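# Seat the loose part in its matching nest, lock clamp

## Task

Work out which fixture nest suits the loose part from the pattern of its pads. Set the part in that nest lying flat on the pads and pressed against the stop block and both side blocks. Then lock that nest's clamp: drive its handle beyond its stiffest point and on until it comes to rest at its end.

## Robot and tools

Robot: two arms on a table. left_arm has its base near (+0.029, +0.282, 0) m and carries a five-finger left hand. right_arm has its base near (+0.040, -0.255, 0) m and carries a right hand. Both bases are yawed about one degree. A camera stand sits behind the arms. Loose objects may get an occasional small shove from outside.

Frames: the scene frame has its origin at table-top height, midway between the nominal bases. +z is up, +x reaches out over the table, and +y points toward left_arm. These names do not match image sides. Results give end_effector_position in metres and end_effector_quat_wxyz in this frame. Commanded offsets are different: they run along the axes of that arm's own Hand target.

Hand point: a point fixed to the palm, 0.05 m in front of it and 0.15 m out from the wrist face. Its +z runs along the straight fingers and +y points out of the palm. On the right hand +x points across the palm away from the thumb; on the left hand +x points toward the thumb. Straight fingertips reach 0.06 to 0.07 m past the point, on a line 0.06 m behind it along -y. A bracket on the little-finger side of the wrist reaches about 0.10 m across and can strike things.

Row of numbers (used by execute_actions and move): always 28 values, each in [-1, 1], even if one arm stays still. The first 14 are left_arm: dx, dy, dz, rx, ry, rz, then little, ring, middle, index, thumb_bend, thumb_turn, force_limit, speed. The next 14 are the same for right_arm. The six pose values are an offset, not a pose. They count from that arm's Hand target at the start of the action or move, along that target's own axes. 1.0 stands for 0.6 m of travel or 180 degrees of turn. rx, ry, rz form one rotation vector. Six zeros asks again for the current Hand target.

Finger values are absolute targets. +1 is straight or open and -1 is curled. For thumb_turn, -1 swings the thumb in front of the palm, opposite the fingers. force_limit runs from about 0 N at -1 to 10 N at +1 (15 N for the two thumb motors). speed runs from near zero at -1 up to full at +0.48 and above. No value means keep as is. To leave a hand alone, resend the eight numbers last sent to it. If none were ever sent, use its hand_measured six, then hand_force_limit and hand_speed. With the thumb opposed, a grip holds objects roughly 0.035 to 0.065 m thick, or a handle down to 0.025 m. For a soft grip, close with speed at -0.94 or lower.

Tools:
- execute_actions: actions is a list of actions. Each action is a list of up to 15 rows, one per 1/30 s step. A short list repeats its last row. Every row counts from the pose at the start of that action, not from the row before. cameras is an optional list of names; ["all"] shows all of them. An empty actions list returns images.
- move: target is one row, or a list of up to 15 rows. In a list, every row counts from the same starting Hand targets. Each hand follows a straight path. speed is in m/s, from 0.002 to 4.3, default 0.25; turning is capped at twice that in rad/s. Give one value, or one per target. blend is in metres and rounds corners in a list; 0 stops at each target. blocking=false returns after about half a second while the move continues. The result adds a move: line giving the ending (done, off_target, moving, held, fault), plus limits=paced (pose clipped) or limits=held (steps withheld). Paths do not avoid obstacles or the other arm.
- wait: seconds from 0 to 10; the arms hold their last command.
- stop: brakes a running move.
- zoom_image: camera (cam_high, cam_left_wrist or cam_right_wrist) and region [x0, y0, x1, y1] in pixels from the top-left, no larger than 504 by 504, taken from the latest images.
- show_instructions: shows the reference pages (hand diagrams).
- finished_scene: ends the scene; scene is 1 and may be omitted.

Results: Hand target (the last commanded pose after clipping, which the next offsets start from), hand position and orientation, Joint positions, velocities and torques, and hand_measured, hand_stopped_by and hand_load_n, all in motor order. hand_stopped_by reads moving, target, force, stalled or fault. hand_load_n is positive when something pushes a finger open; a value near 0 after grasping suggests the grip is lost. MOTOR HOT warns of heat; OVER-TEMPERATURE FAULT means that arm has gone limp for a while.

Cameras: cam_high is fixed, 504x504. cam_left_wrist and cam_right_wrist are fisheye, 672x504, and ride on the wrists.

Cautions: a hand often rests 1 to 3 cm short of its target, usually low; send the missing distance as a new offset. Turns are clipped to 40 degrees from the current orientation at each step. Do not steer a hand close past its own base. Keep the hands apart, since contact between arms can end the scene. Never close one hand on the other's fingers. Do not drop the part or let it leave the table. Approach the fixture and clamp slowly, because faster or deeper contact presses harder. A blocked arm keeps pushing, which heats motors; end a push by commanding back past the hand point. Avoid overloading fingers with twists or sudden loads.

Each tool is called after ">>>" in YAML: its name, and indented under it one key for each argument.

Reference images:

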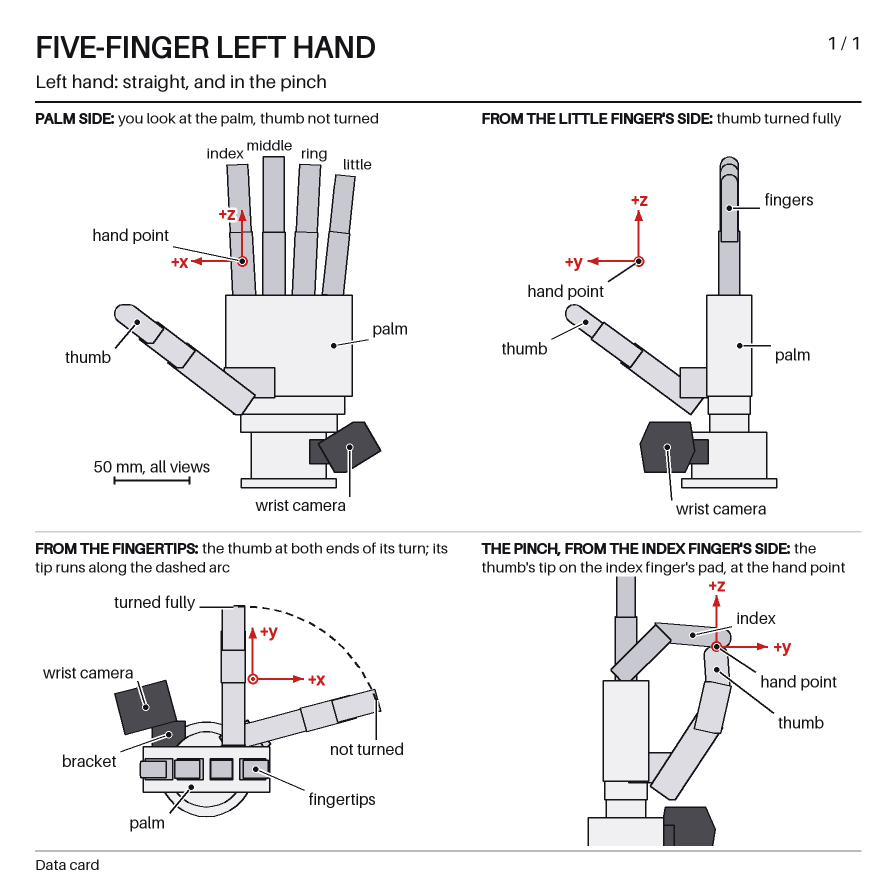

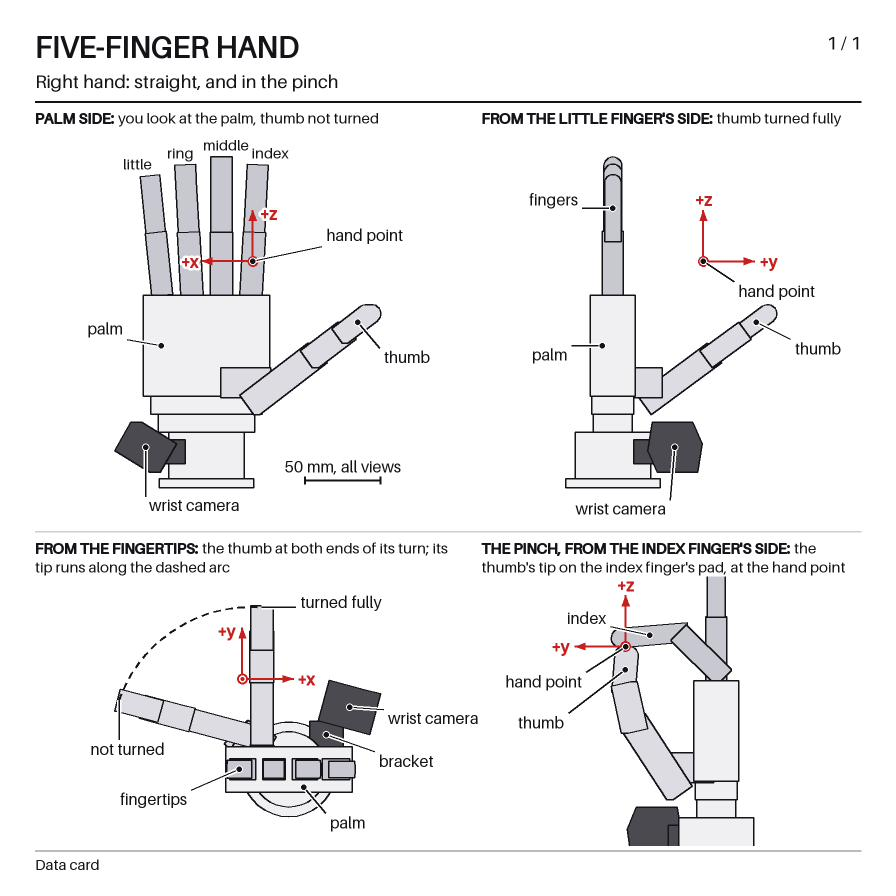

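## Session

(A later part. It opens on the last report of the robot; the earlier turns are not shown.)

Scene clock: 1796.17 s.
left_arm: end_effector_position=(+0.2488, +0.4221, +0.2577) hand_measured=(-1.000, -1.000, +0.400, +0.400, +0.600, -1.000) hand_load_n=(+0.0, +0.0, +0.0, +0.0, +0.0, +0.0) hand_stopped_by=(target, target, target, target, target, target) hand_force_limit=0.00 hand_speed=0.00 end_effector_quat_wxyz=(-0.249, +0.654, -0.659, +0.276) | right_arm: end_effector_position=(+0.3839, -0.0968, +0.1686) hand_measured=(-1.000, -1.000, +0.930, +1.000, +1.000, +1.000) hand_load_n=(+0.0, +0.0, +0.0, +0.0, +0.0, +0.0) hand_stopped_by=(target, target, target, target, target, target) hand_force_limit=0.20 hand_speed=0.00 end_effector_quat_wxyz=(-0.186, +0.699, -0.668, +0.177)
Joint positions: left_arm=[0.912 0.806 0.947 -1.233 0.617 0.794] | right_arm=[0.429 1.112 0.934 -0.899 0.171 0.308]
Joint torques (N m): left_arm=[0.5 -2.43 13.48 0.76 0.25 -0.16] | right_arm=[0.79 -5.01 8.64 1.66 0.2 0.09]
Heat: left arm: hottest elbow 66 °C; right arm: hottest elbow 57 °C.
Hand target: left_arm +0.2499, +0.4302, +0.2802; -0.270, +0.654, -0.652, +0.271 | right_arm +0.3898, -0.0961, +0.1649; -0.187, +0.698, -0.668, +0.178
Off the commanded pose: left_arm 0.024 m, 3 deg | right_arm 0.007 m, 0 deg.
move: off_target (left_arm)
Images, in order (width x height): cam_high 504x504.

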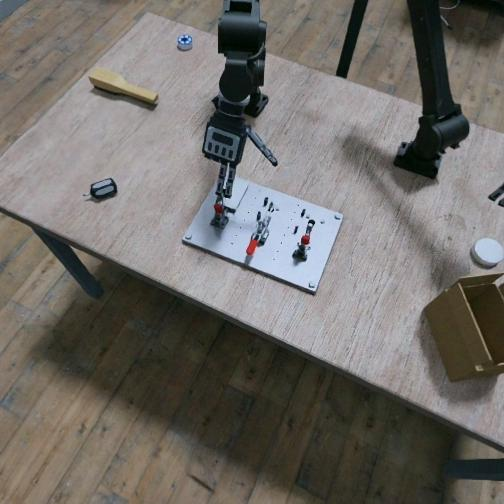

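>>> move:
  target: [0,0,0,0,0,0,-1,-1,0.4,0.4,0.6,-1,0,0,0.0065,0.0230,0.0292,0,0,0,-1,-1,0.93,1,1,1,0.2,0]
  speed: 0.05
  cameras: ["cam_high"]

>>> zoom_image:
  camera: "cam_high"
  region: [190, 160, 260, 230]

Scene clock: 1804.53 s.
left_arm: end_effector_position=(+0.2488, +0.4221, +0.2577) hand_measured=(-1.000, -1.000, +0.400, +0.400, +0.600, -1.000) hand_load_n=(+0.0, +0.0, +0.0, +0.0, +0.0, +0.0) hand_stopped_by=(target, target, target, target, target, target) hand_force_limit=0.00 hand_speed=0.00 end_effector_quat_wxyz=(-0.249, +0.654, -0.659, +0.276) | right_arm: end_effector_position=(+0.3828, -0.0977, +0.1498) hand_measured=(-1.000, -1.000, +0.930, +1.000, +1.000, +1.000) hand_load_n=(+0.0, +0.0, +0.5, +0.0, +0.0, +0.0) hand_stopped_by=(target, target, target, target, target, target) hand_force_limit=0.20 hand_speed=0.00 end_effector_quat_wxyz=(-0.190, +0.697, -0.667, +0.179)
Joint positions: left_arm=[0.912 0.806 0.947 -1.233 0.617 0.794] | right_arm=[0.428 1.112 0.881 -0.836 0.17 0.307]
Joint torques (N m): left_arm=[0.44 -2.14 13.55 0.79 0.29 -0.18] | right_arm=[0.5 -5.6 8.4 1.73 0.07 0]
Heat: left arm: hottest elbow 66 °C; right arm: hottest elbow 57 °C.
Hand target: left_arm +0.2499, +0.4302, +0.2802; -0.270, +0.654, -0.652, +0.271 | right_arm +0.3868, -0.1002, +0.1429; -0.187, +0.697, -0.669, +0.178
Off the commanded pose: left_arm 0.024 m, 3 deg | right_arm 0.008 m, 0 deg.
move: off_target (left_arm)
Images, in order (width x height): cam_high 504x504.

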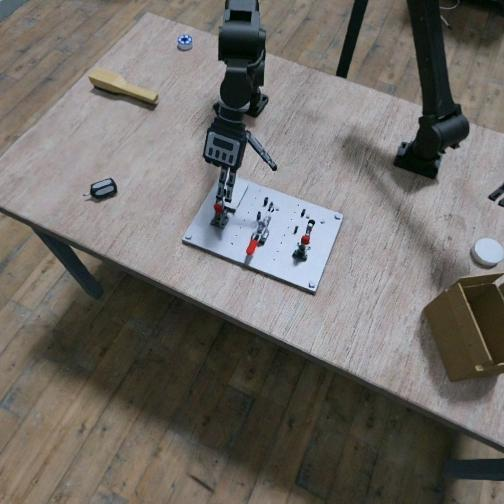

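Scaled by 7.200 from the camera's 504x504 image, which has a finer 720x720 frame.

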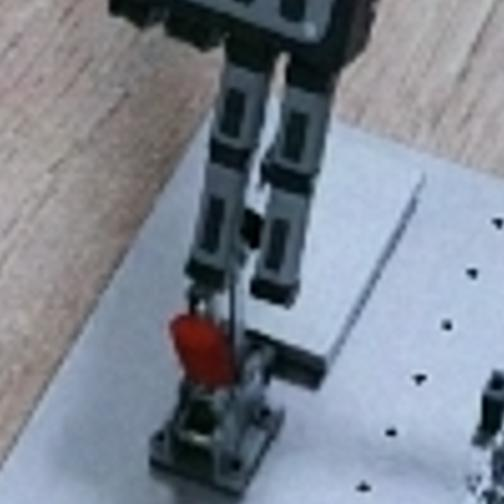

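>>> move:
  target:
    - [0,0,0,0,0,0,-1,-1,0.4,0.4,0.6,-1,0,0,0.0158,0.0007,-0.0003,0,0,0,-1,-1,0.93,1,1,1,0.2,0]
    - [0,0,0,0,0,0,-1,-1,0.4,0.4,0.6,-1,0,0,0.0177,-0.0312,0.0277,0,0,0,-1,-1,0.93,1,1,1,0.2,0]
  speed: 0.05
  cameras: ["cam_high"]

>>> zoom_image:
  camera: "cam_high"
  region: [190, 160, 260, 230]

Scene clock: 1815.07 s.
left_arm: end_effector_position=(+0.2488, +0.4221, +0.2577) hand_measured=(-1.000, -1.000, +0.400, +0.400, +0.600, -1.000) hand_load_n=(+0.0, +0.0, +0.0, +0.0, +0.0, +0.0) hand_stopped_by=(target, target, target, target, target, target) hand_force_limit=0.00 hand_speed=0.00 end_effector_quat_wxyz=(-0.249, +0.654, -0.659, +0.276) | right_arm: end_effector_position=(+0.3980, -0.1093, +0.1373) hand_measured=(-1.000, -1.000, +0.930, +1.000, +1.000, +1.000) hand_load_n=(+0.0, +0.0, +1.0, +0.0, +0.0, -0.5) hand_stopped_by=(target, target, target, target, target, target) hand_force_limit=0.20 hand_speed=0.00 end_effector_quat_wxyz=(-0.187, +0.699, -0.668, +0.177)
Joint positions: left_arm=[0.912 0.806 0.947 -1.233 0.617 0.794] | right_arm=[0.377 1.155 0.88 -0.794 0.145 0.262]
Joint torques (N m): left_arm=[0.32 -2.32 13.55 0.87 0.27 -0.17] | right_arm=[-0.03 -4.66 10.58 1.28 0.02 0.02]
Heat: left arm: hottest elbow 67 °C; right arm: hottest elbow 57 °C.
Hand target: left_arm +0.2499, +0.4302, +0.2802; -0.270, +0.654, -0.652, +0.271 | right_arm +0.4118, -0.1096, +0.1378; -0.187, +0.697, -0.668, +0.178
Off the commanded pose: left_arm 0.024 m, 3 deg | right_arm 0.014 m, 0 deg.
move: off_target (left_arm, right_arm)
Images, in order (width x height): cam_high 504x504.

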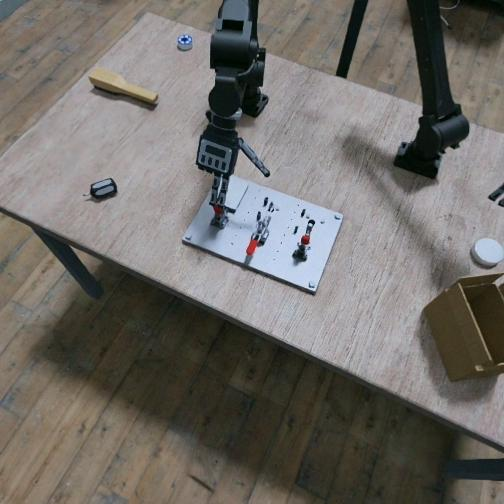

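Scaled by 7.200 from the camera's 504x504 image, which has a finer 720x720 frame.

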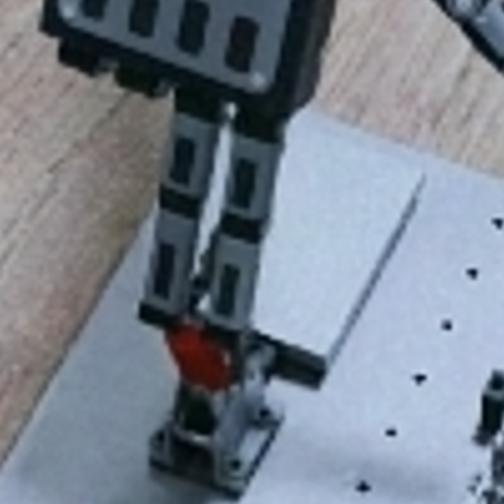

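>>> move:
  target: [0,0,0,0,0,0,-1,-1,0.4,0.4,0.6,-1,0,0,0.0015,-0.0222,0.0282,0,0,0,-1,-1,0.93,1,1,1,0.2,0]
  speed: 0.05
  cameras: ["cam_high"]

>>> zoom_image:
  camera: "cam_high"
  region: [190, 160, 260, 230]

Scene clock: 1819.97 s.
left_arm: end_effector_position=(+0.2488, +0.4221, +0.2577) hand_measured=(-1.000, -1.000, +0.400, +0.400, +0.600, -1.000) hand_load_n=(+0.0, +0.0, +0.0, +0.0, +0.0, +0.5) hand_stopped_by=(target, target, target, target, target, target) hand_force_limit=0.00 hand_speed=0.00 end_effector_quat_wxyz=(-0.249, +0.654, -0.659, +0.276) | right_arm: end_effector_position=(+0.4208, -0.1081, +0.1321) hand_measured=(-1.000, -1.000, +0.930, +1.000, +1.000, +1.000) hand_load_n=(+0.0, +0.0, +2.5, +0.0, +0.0, +0.0) hand_stopped_by=(target, target, target, target, target, target) hand_force_limit=0.20 hand_speed=0.00 end_effector_quat_wxyz=(-0.192, +0.697, -0.668, +0.180)
Joint positions: left_arm=[0.912 0.806 0.947 -1.233 0.617 0.794] | right_arm=[0.359 1.213 0.908 -0.75 0.137 0.247]
Joint torques (N m): left_arm=[0.85 -1.67 13.68 0.85 0.27 -0.18] | right_arm=[0.73 -5.54 10.43 0.9 0.08 -0.03]
Heat: left arm: hottest elbow 67 °C; right arm: hottest elbow 57 °C.
Hand target: left_arm +0.2499, +0.4302, +0.2802; -0.270, +0.654, -0.652, +0.271 | right_arm +0.4318, -0.1096, +0.1298; -0.187, +0.697, -0.668, +0.178
Off the commanded pose: left_arm 0.024 m, 3 deg | right_arm 0.011 m, 1 deg.
move: off_target (left_arm, right_arm)
Images, in order (width x height): cam_high 504x504.

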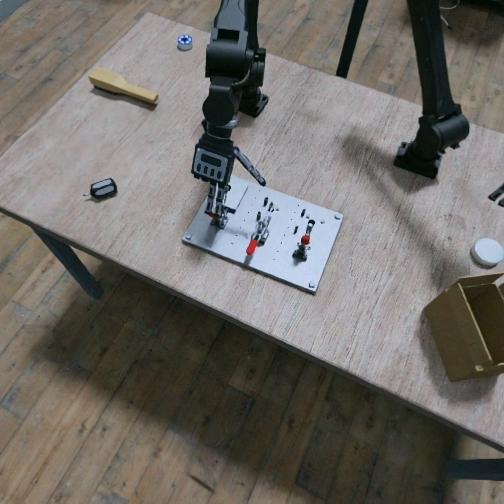

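Scaled by 7.200 from the camera's 504x504 image, which has a finer 720x720 frame.

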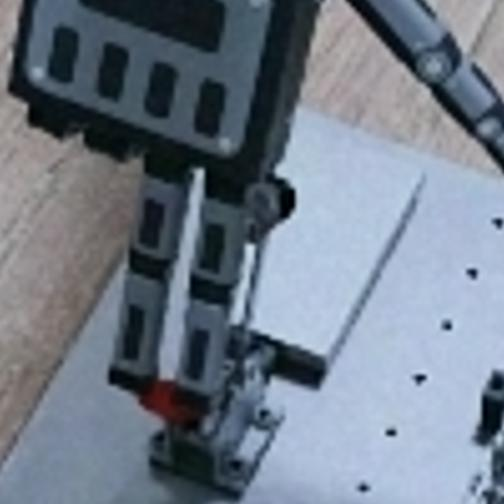

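>>> move:
  target:
    - [0,0,0,0,0,0,-1,-1,0.4,0.4,0.6,-1,0,0,0.0007,-0.0028,0.0285,0,0,0,-1,-1,0.93,1,1,1,0.2,0]
    - [0,0,0,0,0,0,-1,-1,0.4,0.4,0.6,-1,0,0,0.0018,0.0047,0.0512,0,0,0,-1,-1,0.93,1,1,1,0.2,0]
  speed: 0.05
  blend: [0.005,0]
  cameras: ["cam_high"]

>>> zoom_image:
  camera: "cam_high"
  region: [180, 160, 260, 240]

Scene clock: 1828.23 s.
left_arm: end_effector_position=(+0.2488, +0.4221, +0.2577) hand_measured=(-1.000, -1.000, +0.400, +0.400, +0.600, -1.000) hand_load_n=(+0.0, +0.0, +0.0, +0.0, +0.0, +0.0) hand_stopped_by=(target, target, target, target, target, target) hand_force_limit=0.00 hand_speed=0.00 end_effector_quat_wxyz=(-0.249, +0.654, -0.659, +0.276) | right_arm: end_effector_position=(+0.4440, -0.1059, +0.1149) hand_measured=(-1.000, -1.000, +0.930, +1.000, +1.000, +1.000) hand_load_n=(+0.0, +0.0, +3.0, +0.0, +0.0, +0.0) hand_stopped_by=(target, target, target, target, target, target) hand_force_limit=0.20 hand_speed=0.00 end_effector_quat_wxyz=(-0.202, +0.693, -0.667, +0.186)
Joint positions: left_arm=[0.912 0.806 0.947 -1.233 0.617 0.794] | right_arm=[0.346 1.277 0.908 -0.66 0.133 0.238]
Joint torques (N m): left_arm=[0.97 -1.9 13.44 0.8 0.3 -0.2] | right_arm=[-0.38 -7.06 8.35 0.84 -0.03 0.02]
Heat: left arm: hottest elbow 67 °C; right arm: hottest elbow 56 °C.
Hand target: left_arm +0.2499, +0.4302, +0.2802; -0.270, +0.654, -0.652, +0.271 | right_arm +0.4447, -0.1102, +0.1017; -0.187, +0.698, -0.668, +0.178
Off the commanded pose: left_arm 0.024 m, 3 deg | right_arm 0.014 m, 2 deg.
move: off_target (left_arm, right_arm)
Images, in order (width x height): cam_high 504x504.

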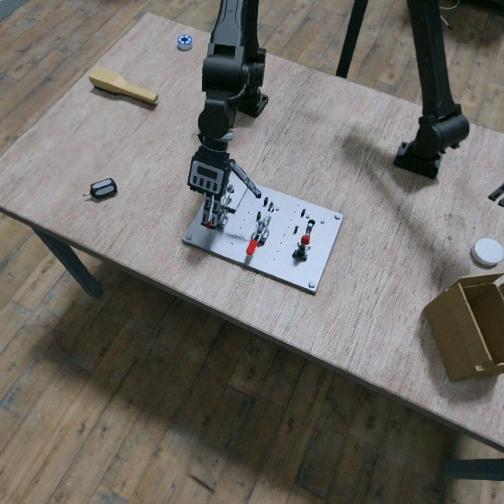

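Scaled by 6.300 from the camera's 504x504 image, which has a finer 720x720 frame.

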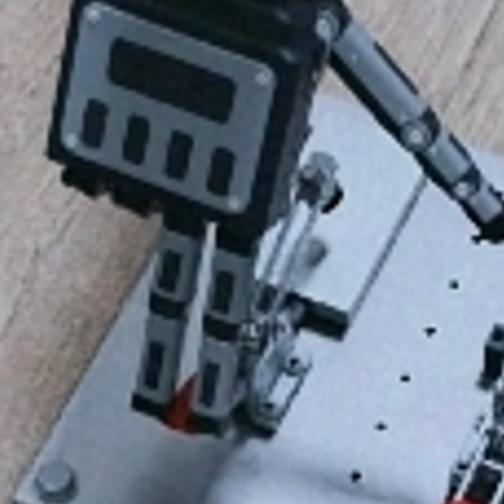

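>>> execute_actions:
  actions: []

>>> zoom_image:
  camera: "cam_high"
  region: [160, 140, 290, 270]

Scene clock: 1844.83 s.
left_arm: end_effector_position=(+0.2488, +0.4221, +0.2577) hand_measured=(-1.000, -1.000, +0.400, +0.400, +0.600, -1.000) hand_load_n=(+0.0, +0.0, +0.0, +0.0, +0.0, +0.0) hand_stopped_by=(target, target, target, target, target, target) hand_force_limit=0.00 hand_speed=0.00 end_effector_quat_wxyz=(-0.249, +0.654, -0.659, +0.276) | right_arm: end_effector_position=(+0.4440, -0.1059, +0.1149) hand_measured=(-1.000, -1.000, +0.930, +1.000, +1.000, +1.000) hand_load_n=(+0.0, +0.0, +3.0, +0.0, +0.0, +0.0) hand_stopped_by=(target, target, target, target, target, target) hand_force_limit=0.20 hand_speed=0.00 end_effector_quat_wxyz=(-0.202, +0.693, -0.667, +0.186)
Joint positions: left_arm=[0.912 0.806 0.947 -1.233 0.617 0.794] | right_arm=[0.346 1.277 0.908 -0.66 0.133 0.238]
Joint velocities: within noise
Joint torques (N m): left_arm=[1.08 -2.49 13.64 0.77 0.28 -0.18] | right_arm=[0.21 -5.83 8.46 0.8 0 -0.03]
Heat: left arm: hottest elbow 67 °C; right arm: hottest elbow 55 °C.
Hand target: left_arm +0.2499, +0.4302, +0.2802; -0.270, +0.654, -0.652, +0.271 | right_arm +0.4447, -0.1102, +0.1017; -0.187, +0.697, -0.669, +0.178
Off the commanded pose: left_arm 0.024 m, 3 deg | right_arm 0.014 m, 2 deg.
camera_calibration:
cam_left_wrist: T_world_to_cam=[[0.698126, -0.248178, 0.671586, -0.241658], [-0.571045, -0.758825, 0.313197, 0.368164], [0.431888, -0.602157, -0.671476, 0.435824], [0, 0, 0, 1]] pos_world=[0.190719, 0.481833, 0.339632]
cam_right_wrist: T_world_to_cam=[[-0.826035, -0.266922, -0.496406, 0.395327], [-0.507019, 0.736589, 0.447626, 0.231045], [0.246166, 0.621442, -0.743782, 0.153073], [0, 0, 0, 1]] pos_world=[0.406017, -0.159789, 0.206674]

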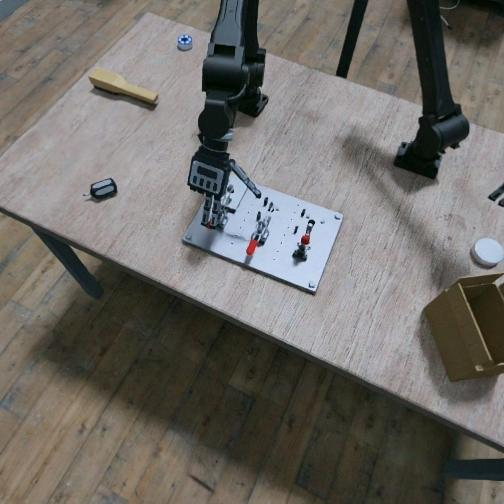

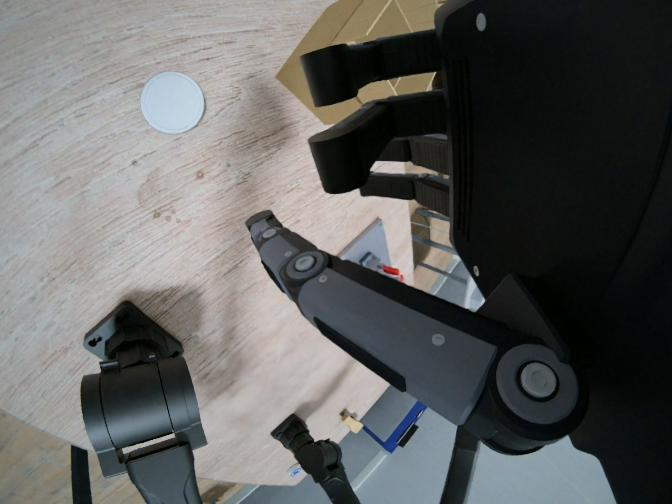

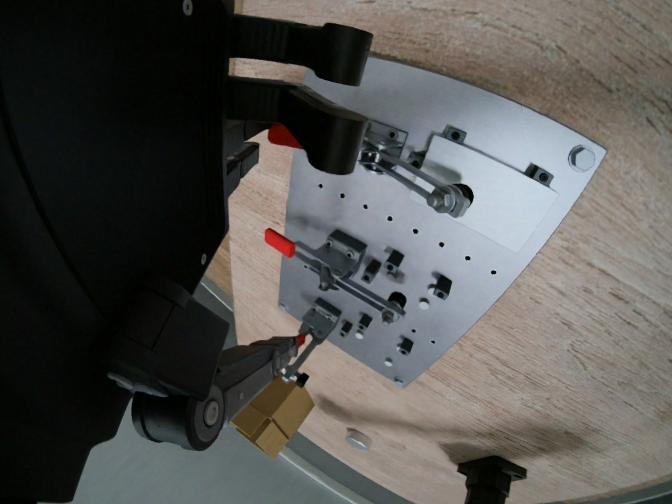

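Scaled by 3.877 from the camera's 504x504 image, which has a finer 720x720 frame.

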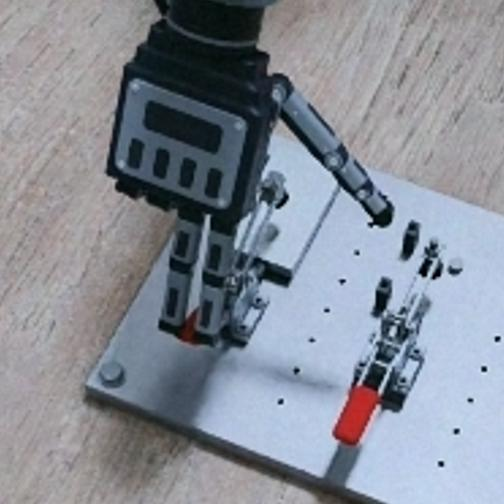

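>>> move:
  target: [0,0,0,0,0,0,-1,-1,0.4,0.4,0.6,-1,0,0, 0,0.0082,0.0242,0,0,0,-1,-1,0.93,1,1,1,0.2,0]
  speed: 0.04
  cameras: ["cam_high","cam_right_wrist"]

>>> zoom_image:
  camera: "cam_high"
  region: [180, 160, 260, 240]

Scene clock: 1848.97 s.
left_arm: end_effector_position=(+0.2488, +0.4221, +0.2577) hand_measured=(-1.000, -1.000, +0.400, +0.400, +0.600, -1.000) hand_load_n=(+0.0, +0.0, +0.0, +0.0, +0.0, +0.0) hand_stopped_by=(target, target, target, target, target, target) hand_force_limit=0.00 hand_speed=0.00 end_effector_quat_wxyz=(-0.249, +0.654, -0.659, +0.276) | right_arm: end_effector_position=(+0.4521, -0.1040, +0.1054) hand_measured=(-1.000, -1.000, +0.930, +1.000, +1.000, +1.000) hand_load_n=(+0.0, +0.0, +2.5, +0.0, +0.0, -0.5) hand_stopped_by=(target, target, target, target, target, target) hand_force_limit=0.20 hand_speed=0.00 end_effector_quat_wxyz=(-0.205, +0.692, -0.666, +0.187)
Joint positions: left_arm=[0.912 0.806 0.947 -1.233 0.617 0.794] | right_arm=[0.344 1.306 0.905 -0.621 0.131 0.235]
Joint torques (N m): left_arm=[0.32 -2.14 13.56 0.88 0.29 -0.19] | right_arm=[0.97 -7.47 7.19 0.95 0 -0.04]
Heat: left arm: hottest elbow 67 °C; right arm: hottest elbow 55 °C.
Hand target: left_arm +0.2499, +0.4302, +0.2802; -0.270, +0.654, -0.652, +0.271 | right_arm +0.4478, -0.1100, +0.0867; -0.187, +0.697, -0.669, +0.178
Off the commanded pose: left_arm 0.024 m, 3 deg | right_arm 0.020 m, 2 deg.
move: off_target (left_arm, right_arm)
camera_calibration:
cam_right_wrist: T_world_to_cam=[[-0.82252, -0.266456, -0.502456, 0.39688], [-0.510567, 0.735161, 0.445936, 0.239597], [0.250564, 0.623329, -0.740728, 0.140689], [0, 0, 0, 1]] pos_world=[0.413521, -0.158087, 0.196782]
Images, in order (width x height): cam_high 504x504, cam_right_wrist 672x504.

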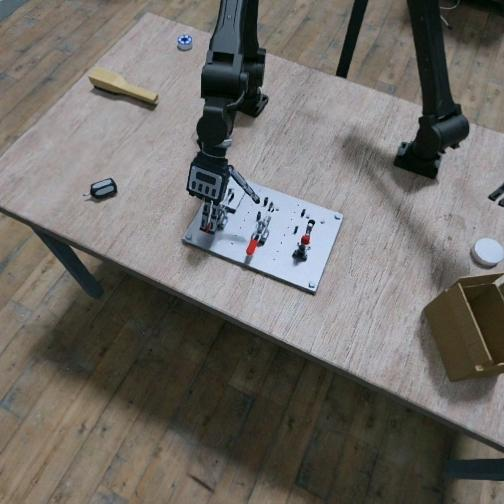

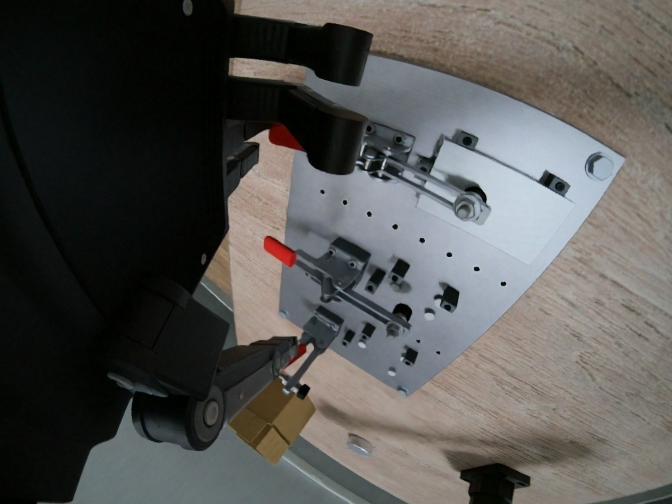

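Scaled by 6.300 from the camera's 504x504 image, which has a finer 720x720 frame.

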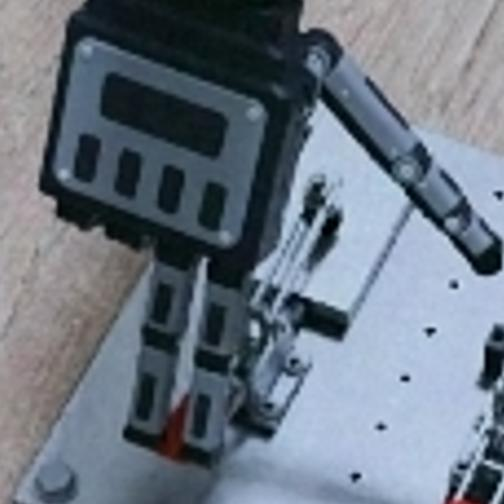

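>>> zoom_image:
  camera: "cam_right_wrist"
  region: [230, 60, 630, 360]

Scaled by 1.260 from the camera's 672x504 image, which has a finer 960x720 frame.

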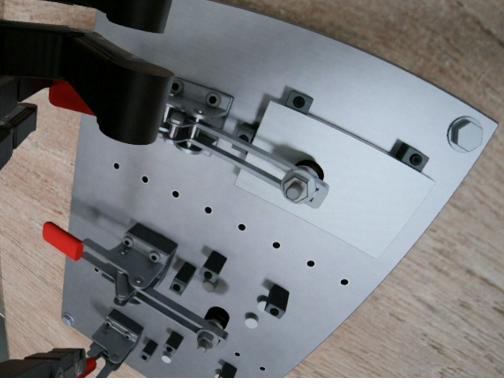

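>>> move:
  target: [0,0,0,0,0,0,-1,-1,0.4,0.4,0.6,-1,0,0, 0.0048,0.0178,0.0205,0,0,0,-1,-1,0.93,1,1,1,0.2,0]
  speed: 0.04
  cameras: ["cam_high","cam_right_wrist"]

>>> zoom_image:
  camera: "cam_high"
  region: [180, 160, 260, 240]

>>> zoom_image:
  camera: "cam_right_wrist"
  region: [230, 60, 630, 360]

Scene clock: 1859.77 s.
left_arm: end_effector_position=(+0.2488, +0.4221, +0.2577) hand_measured=(-1.000, -1.000, +0.400, +0.400, +0.600, -1.000) hand_load_n=(+0.0, +0.0, +0.0, +0.0, +0.0, +0.0) hand_stopped_by=(target, target, target, target, target, target) hand_force_limit=0.00 hand_speed=0.00 end_effector_quat_wxyz=(-0.249, +0.654, -0.659, +0.276) | right_arm: end_effector_position=(+0.4554, -0.1049, +0.0954) hand_measured=(-1.000, -1.000, +0.930, +1.000, +1.000, +1.000) hand_load_n=(+0.0, +0.0, +4.5, +0.0, +0.0, +0.0) hand_stopped_by=(target, target, target, target, target, target) hand_force_limit=0.20 hand_speed=0.00 end_effector_quat_wxyz=(-0.214, +0.689, -0.665, +0.192)
Joint positions: left_arm=[0.912 0.806 0.947 -1.233 0.617 0.794] | right_arm=[0.339 1.314 0.877 -0.563 0.129 0.233]
Joint torques (N m): left_arm=[0.91 -1.67 13.59 0.83 0.31 -0.18] | right_arm=[-0.03 -7.24 6.48 0.46 -0.04 -0.1]
Heat: left arm: hottest elbow 67 °C; right arm: hottest elbow 55 °C.
Hand target: left_arm +0.2499, +0.4302, +0.2802; -0.270, +0.654, -0.652, +0.271 | right_arm +0.4447, -0.1131, +0.0706; -0.187, +0.698, -0.668, +0.178
Off the commanded pose: left_arm 0.024 m, 3 deg | right_arm 0.028 m, 4 deg.
move: off_target (left_arm, right_arm)
camera_calibration:
cam_right_wrist: T_world_to_cam=[[-0.812573, -0.261666, -0.520822, 0.39205], [-0.518432, 0.732835, 0.440661, 0.250181], [0.266371, 0.62808, -0.731138, 0.125505], [0, 0, 0, 1]] pos_world=[0.41484, -0.159582, 0.185705]
Images, in order (width x height): cam_high 504x504, cam_right_wrist 672x504.

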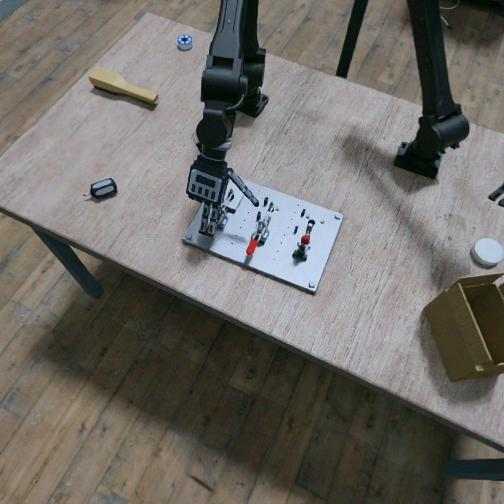

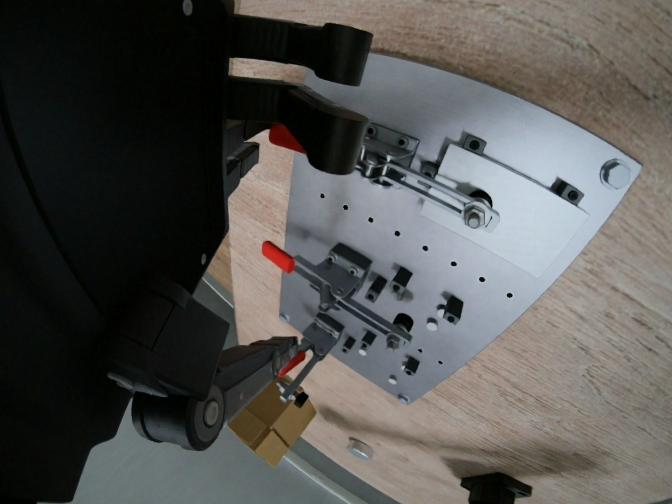

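Scaled by 6.300 from the camera's 504x504 image, which has a finer 720x720 frame.

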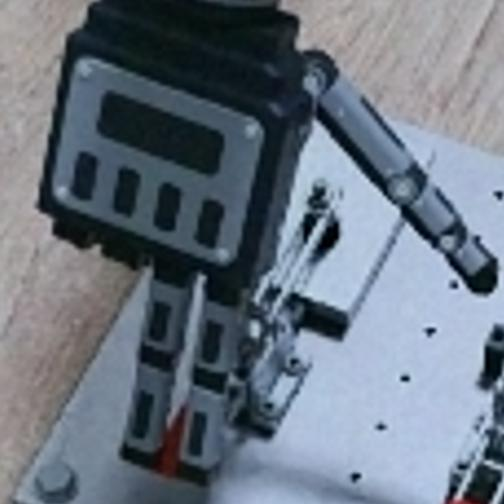

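Scaled by 1.260 from the camera's 672x504 image, which has a finer 960x720 frame.

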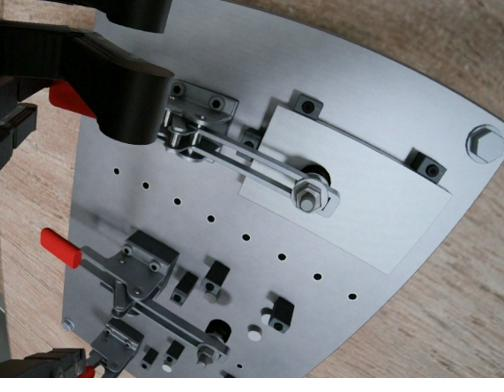

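>>> move:
  target: [0,0,0,0,0,0,-1,-1,0.4,0.4,0.6,-1,0,0, 0.0048,0.0188,0.0260,0,0,0,-1,-1,0.93,1,1,1,0.2,0]
  speed: 0.04
  cameras: ["cam_high","cam_right_wrist"]

>>> zoom_image:
  camera: "cam_high"
  region: [180, 160, 260, 240]

>>> zoom_image:
  camera: "cam_right_wrist"
  region: [230, 60, 630, 360]

Scene clock: 1869.57 s.
left_arm: end_effector_position=(+0.2488, +0.4221, +0.2577) hand_measured=(-1.000, -1.000, +0.400, +0.400, +0.600, -1.000) hand_load_n=(+0.0, +0.5, -0.5, +0.0, +0.0, +0.0) hand_stopped_by=(target, target, target, target, target, target) hand_force_limit=0.00 hand_speed=0.00 end_effector_quat_wxyz=(-0.249, +0.654, -0.659, +0.276) | right_arm: end_effector_position=(+0.4575, -0.1062, +0.0871) hand_measured=(-1.000, -1.000, +0.930, +1.000, +1.000, +1.000) hand_load_n=(+0.0, +0.0, +2.5, +0.0, +0.0, +0.0) hand_stopped_by=(target, target, target, target, target, target) hand_force_limit=0.20 hand_speed=0.00 end_effector_quat_wxyz=(-0.222, +0.687, -0.663, +0.197)
Joint positions: left_arm=[0.912 0.806 0.947 -1.233 0.617 0.794] | right_arm=[0.334 1.318 0.851 -0.513 0.126 0.227]
Joint torques (N m): left_arm=[0.5 -2.2 13.59 0.87 0.26 -0.18] | right_arm=[0.91 -6.24 5.57 0.88 -0.11 0]
Heat: left arm: hottest elbow 67 °C; right arm: hottest elbow 54 °C.
Hand target: left_arm +0.2499, +0.4302, +0.2802; -0.270, +0.654, -0.652, +0.271 | right_arm +0.4428, -0.1160, +0.0516; -0.187, +0.697, -0.668, +0.178
Off the commanded pose: left_arm 0.024 m, 3 deg | right_arm 0.040 m, 5 deg.
move: off_target (left_arm, right_arm)
camera_calibration:
cam_right_wrist: T_world_to_cam=[[-0.802386, -0.26035, -0.537024, 0.385948], [-0.527584, 0.73007, 0.434342, 0.260365], [0.278984, 0.631835, -0.723154, 0.113597], [0, 0, 0, 1]] pos_world=[0.415352, -0.161378, 0.176324]
Images, in order (width x height): cam_high 504x504, cam_right_wrist 672x504.

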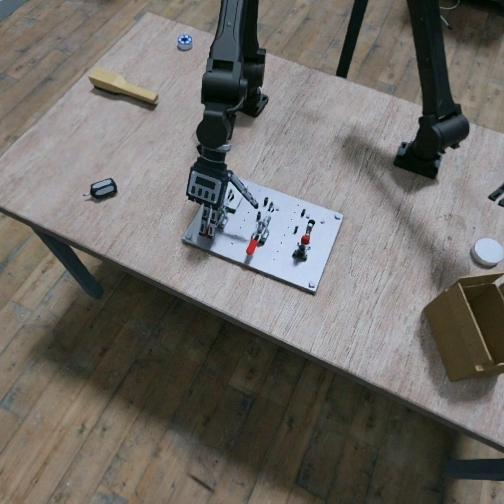

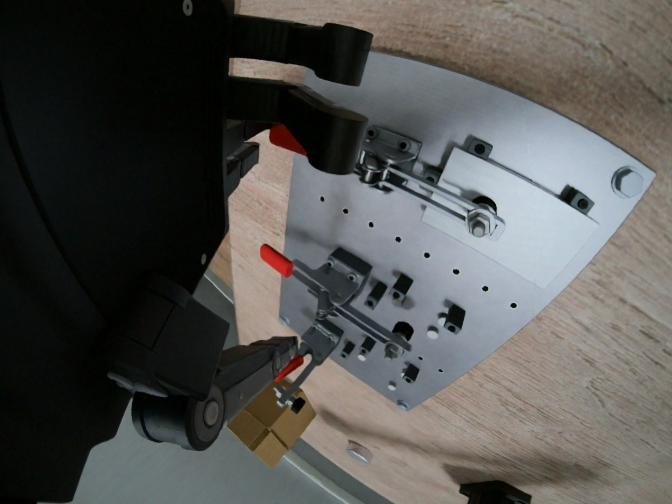

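Scaled by 6.300 from the camera's 504x504 image, which has a finer 720x720 frame.

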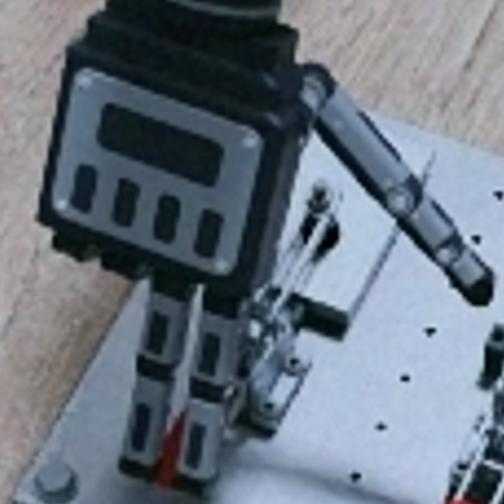

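Scaled by 1.260 from the camera's 672x504 image, which has a finer 960x720 frame.

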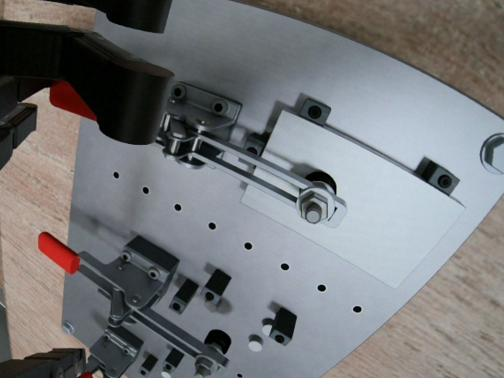

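>>> move:
  target: [0,0,0,0,0,0,-1,-1,0.4,0.4,0.6,-1,0,0, 0.0026,0.0271,0.0133,0,0,0,-1,-1,0.93,1,1,1,0.2,0]
  speed: 0.04
  cameras: ["cam_high","cam_right_wrist"]

>>> zoom_image:
  camera: "cam_high"
  region: [180, 160, 260, 240]

>>> zoom_image:
  camera: "cam_right_wrist"
  region: [230, 60, 630, 360]

Scene clock: 1878.97 s.
left_arm: end_effector_position=(+0.2488, +0.4221, +0.2577) hand_measured=(-1.000, -1.000, +0.400, +0.400, +0.600, -1.000) hand_load_n=(+0.0, +0.0, -0.5, +0.0, +0.0, +0.0) hand_stopped_by=(target, target, target, target, target, target) hand_force_limit=0.00 hand_speed=0.00 end_effector_quat_wxyz=(-0.249, +0.654, -0.659, +0.276) | right_arm: end_effector_position=(+0.4560, -0.1067, +0.0826) hand_measured=(-1.000, -1.000, +0.930, +1.000, +1.000, +1.000) hand_load_n=(+0.0, +0.0, +3.5, +0.0, +0.0, +0.0) hand_stopped_by=(target, target, target, target, target, target) hand_force_limit=0.20 hand_speed=0.00 end_effector_quat_wxyz=(-0.234, +0.684, -0.661, +0.204)
Joint positions: left_arm=[0.912 0.806 0.947 -1.233 0.617 0.794] | right_arm=[0.334 1.305 0.816 -0.462 0.126 0.226]
Joint torques (N m): left_arm=[0.44 -2.55 13.56 0.81 0.28 -0.17] | right_arm=[0.97 -5.54 4.79 0.28 -0.03 0.01]
Heat: left arm: hottest elbow 67 °C; right arm: hottest elbow 53 °C.
Hand target: left_arm +0.2499, +0.4302, +0.2802; -0.270, +0.654, -0.652, +0.271 | right_arm +0.4328, -0.1180, +0.0366; -0.187, +0.697, -0.668, +0.178
Off the commanded pose: left_arm 0.024 m, 3 deg | right_arm 0.053 m, 6 deg.
move: off_target (left_arm, right_arm)
camera_calibration:
cam_right_wrist: T_world_to_cam=[[-0.786907, -0.255908, -0.561506, 0.377731], [-0.539829, 0.72631, 0.425511, 0.267799], [0.298936, 0.637954, -0.709684, 0.101465], [0, 0, 0, 1]] pos_world=[0.411473, -0.162571, 0.170155]
Images, in order (width x height): cam_high 504x504, cam_right_wrist 672x504.

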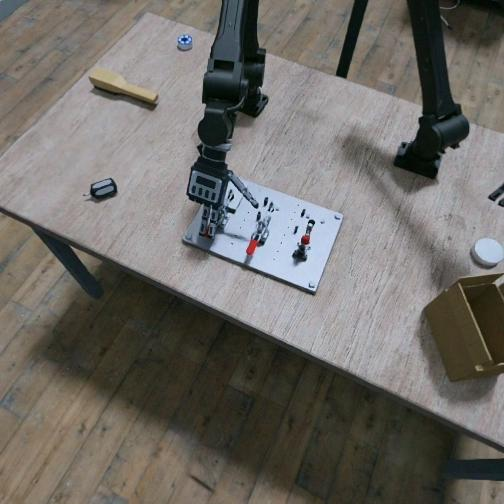

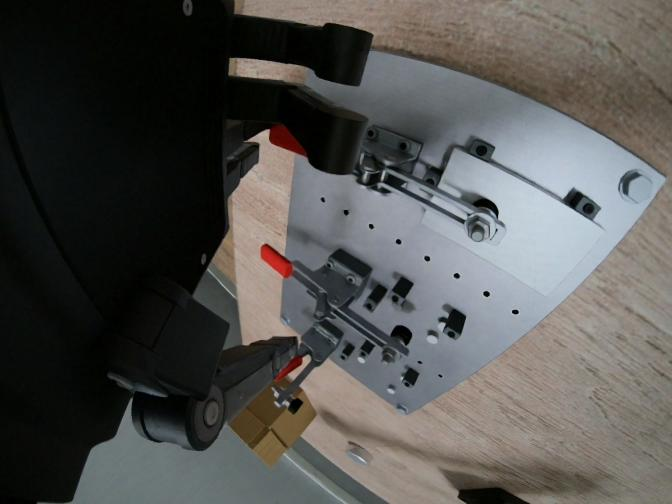

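Scaled by 6.300 from the camera's 504x504 image, which has a finer 720x720 frame.

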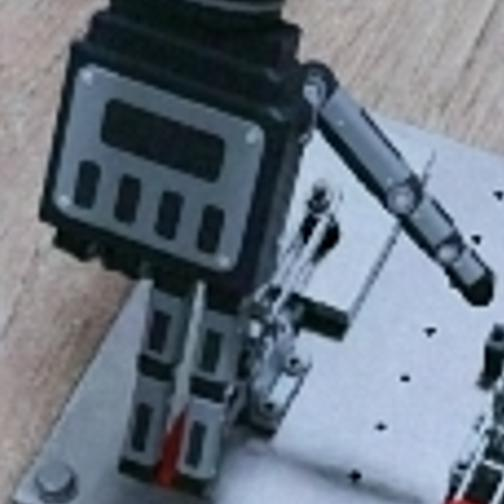

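Scaled by 1.260 from the camera's 672x504 image, which has a finer 960x720 frame.

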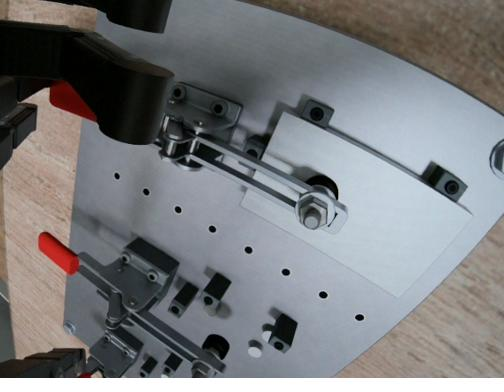

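>>> move:
  target: [0,0,0,0,0,0,-1,-1,0.4,0.4,0.6,-1,0,0, 0,0,0.0,-0.0556,0,0,-1,-1,0.93,1,1,1,0.2,0]
  speed: 0.06
  cameras: ["cam_high","cam_right_wrist"]

>>> zoom_image:
  camera: "cam_high"
  region: [180, 160, 260, 240]

>>> zoom_image:
  camera: "cam_right_wrist"
  region: [230, 60, 630, 360]

Scene clock: 1889.93 s.
left_arm: end_effector_position=(+0.2488, +0.4221, +0.2577) hand_measured=(-1.000, -1.000, +0.400, +0.400, +0.600, -1.000) hand_load_n=(+0.0, +0.0, +0.0, +0.0, +0.0, +0.0) hand_stopped_by=(target, target, target, target, target, target) hand_force_limit=0.00 hand_speed=0.00 end_effector_quat_wxyz=(-0.249, +0.654, -0.659, +0.276) | right_arm: end_effector_position=(+0.4563, -0.1067, +0.0911) hand_measured=(-1.000, -1.000, +0.930, +1.000, +1.000, +1.000) hand_load_n=(+0.0, +0.0, +4.0, +0.0, +0.0, +0.0) hand_stopped_by=(target, target, target, target, target, target) hand_force_limit=0.20 hand_speed=0.00 end_effector_quat_wxyz=(-0.192, +0.696, -0.673, +0.159)
Joint positions: left_arm=[0.912 0.806 0.947 -1.233 0.617 0.794] | right_arm=[0.314 1.364 0.929 -0.638 0.081 0.226]
Joint torques (N m): left_arm=[0.85 -1.96 13.63 0.84 0.29 -0.23] | right_arm=[0.97 -2.84 6.12 -1.03 -0.11 -0.03]
Heat: left arm: hottest elbow 67 °C; right arm: hottest elbow 52 °C.
Hand target: left_arm +0.2499, +0.4302, +0.2802; -0.270, +0.654, -0.652, +0.271 | right_arm +0.4327, -0.1180, +0.0365; -0.125, +0.711, -0.681, +0.119
Off the commanded pose: left_arm 0.024 m, 3 deg | right_arm 0.060 m, 9 deg.
move: off_target (left_arm, right_arm)
camera_calibration:
cam_right_wrist: T_world_to_cam=[[-0.851242, -0.257868, -0.457046, 0.402313], [-0.483596, 0.723653, 0.492404, 0.232367], [0.203767, 0.640181, -0.740708, 0.153954], [0, 0, 0, 1]] pos_world=[0.423467, -0.162968, 0.183492]
Images, in order (width x height): cam_high 504x504, cam_right_wrist 672x504.

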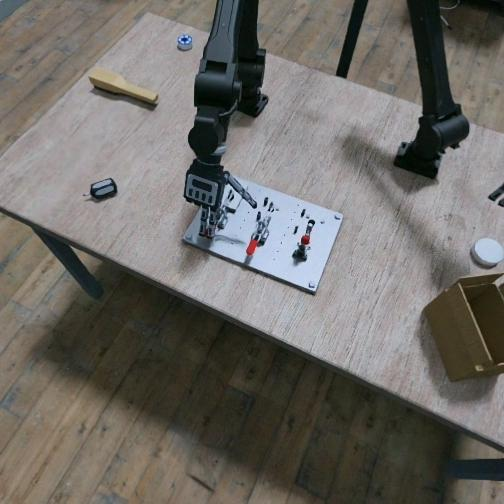

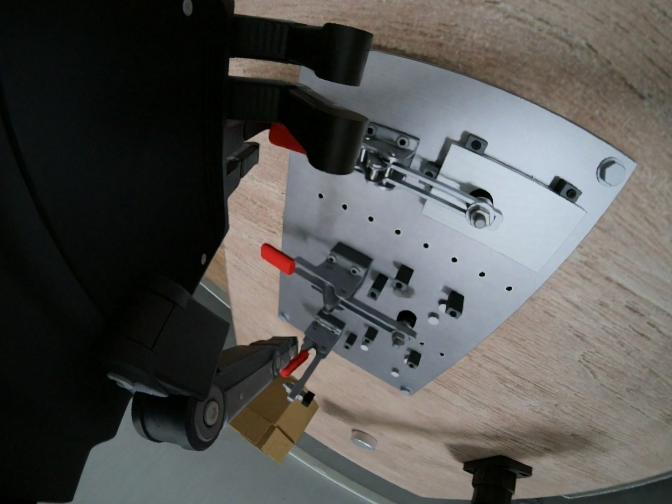

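Scaled by 6.300 from the camera's 504x504 image, which has a finer 720x720 frame.

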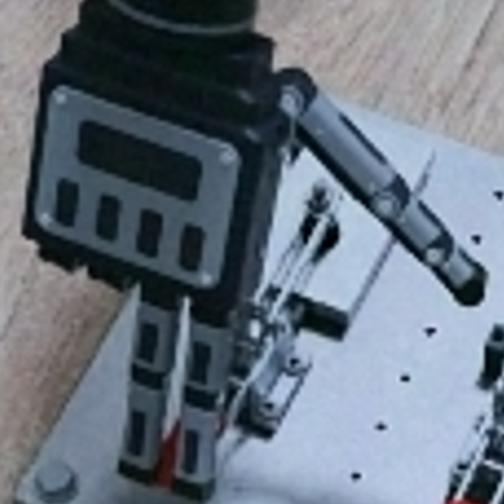

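Scaled by 1.260 from the camera's 672x504 image, which has a finer 960x720 frame.

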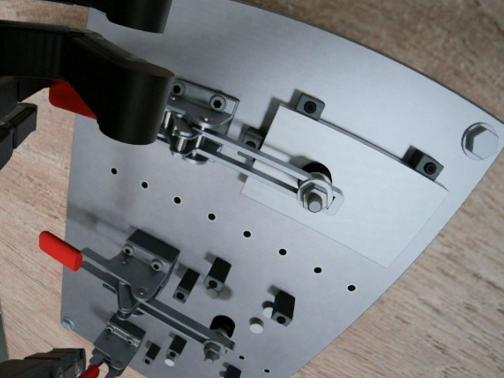

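>>> move:
  target: [0,0,0,0,0,0,-1,-1,0.4,0.4,0.6,-1,0,0, 0,0.0113,0.0313,0,0,0,-1,-1,0.93,1,1,1,0.2,0]
  speed: 0.06
  cameras: ["cam_high","cam_right_wrist"]

>>> zoom_image:
  camera: "cam_high"
  region: [180, 160, 260, 240]

>>> zoom_image:
  camera: "cam_right_wrist"
  region: [230, 60, 630, 360]

Scene clock: 1898.47 s.
left_arm: end_effector_position=(+0.2488, +0.4221, +0.2577) hand_measured=(-1.000, -1.000, +0.400, +0.400, +0.600, -1.000) hand_load_n=(+0.0, +0.0, +0.0, +0.0, +0.0, +0.0) hand_stopped_by=(target, target, target, target, target, target) hand_force_limit=0.00 hand_speed=0.00 end_effector_quat_wxyz=(-0.249, +0.654, -0.659, +0.276) | right_arm: end_effector_position=(+0.4656, -0.1052, +0.0740) hand_measured=(-1.000, -1.000, +0.930, +1.000, +1.000, +1.000) hand_load_n=(+0.0, +0.0, +6.5, +0.0, +0.0, +0.0) hand_stopped_by=(target, target, target, target, target, target) hand_force_limit=0.20 hand_speed=0.00 end_effector_quat_wxyz=(-0.191, +0.696, -0.674, +0.158)
Joint positions: left_arm=[0.912 0.806 0.947 -1.233 0.617 0.794] | right_arm=[0.31 1.412 0.927 -0.592 0.08 0.226]
Joint torques (N m): left_arm=[0.5 -1.85 13.45 0.87 0.28 -0.22] | right_arm=[1.08 -5.71 4.07 -0.61 -0.06 -0.02]
Heat: left arm: hottest elbow 67 °C; right arm: hottest elbow 51 °C.
Hand target: left_arm +0.2499, +0.4302, +0.2802; -0.270, +0.654, -0.652, +0.271 | right_arm +0.4328, -0.1178, +0.0166; -0.125, +0.711, -0.681, +0.119
Off the commanded pose: left_arm 0.024 m, 3 deg | right_arm 0.067 m, 9 deg.
move: off_target (left_arm, right_arm)
camera_calibration:
cam_right_wrist: T_world_to_cam=[[-0.853362, -0.255651, -0.45433, 0.403781], [-0.48018, 0.724782, 0.494083, 0.242552], [0.202977, 0.639792, -0.74126, 0.138793], [0, 0, 0, 1]] pos_world=[0.432869, -0.161369, 0.16649]
Images, in order (width x height): cam_high 504x504, cam_right_wrist 672x504.

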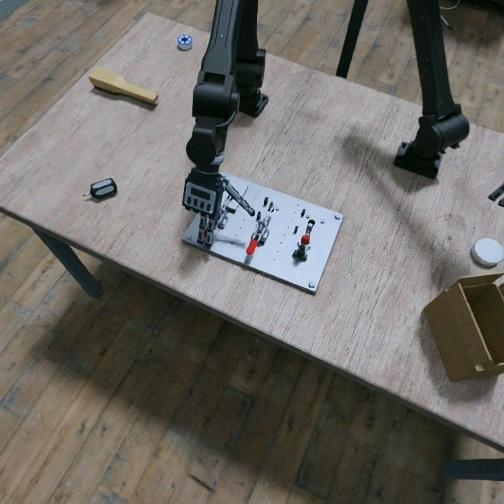

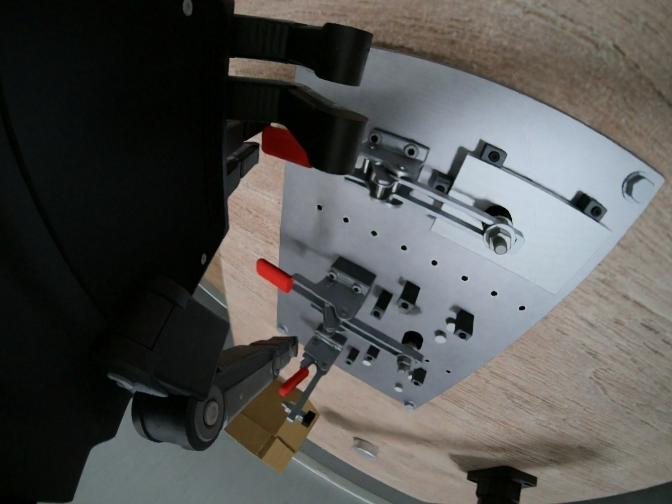

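Scaled by 6.300 from the camera's 504x504 image, which has a finer 720x720 frame.

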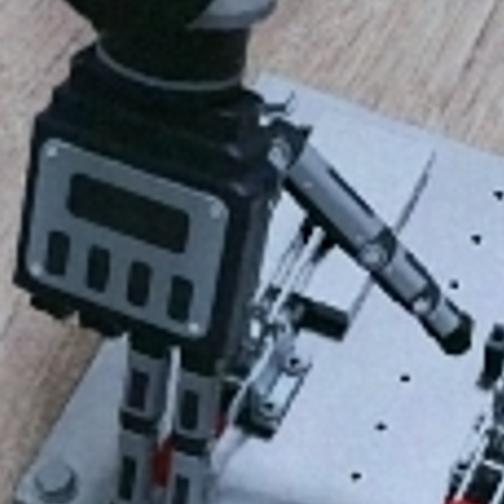

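Scaled by 1.260 from the camera's 672x504 image, which has a finer 960x720 frame.

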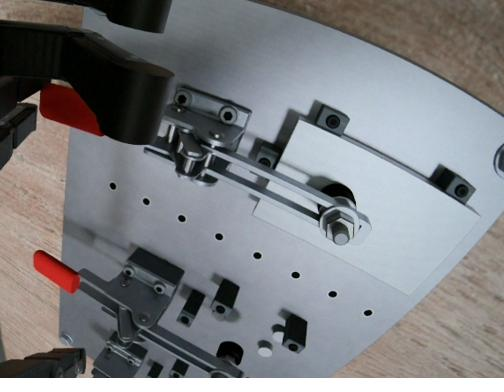

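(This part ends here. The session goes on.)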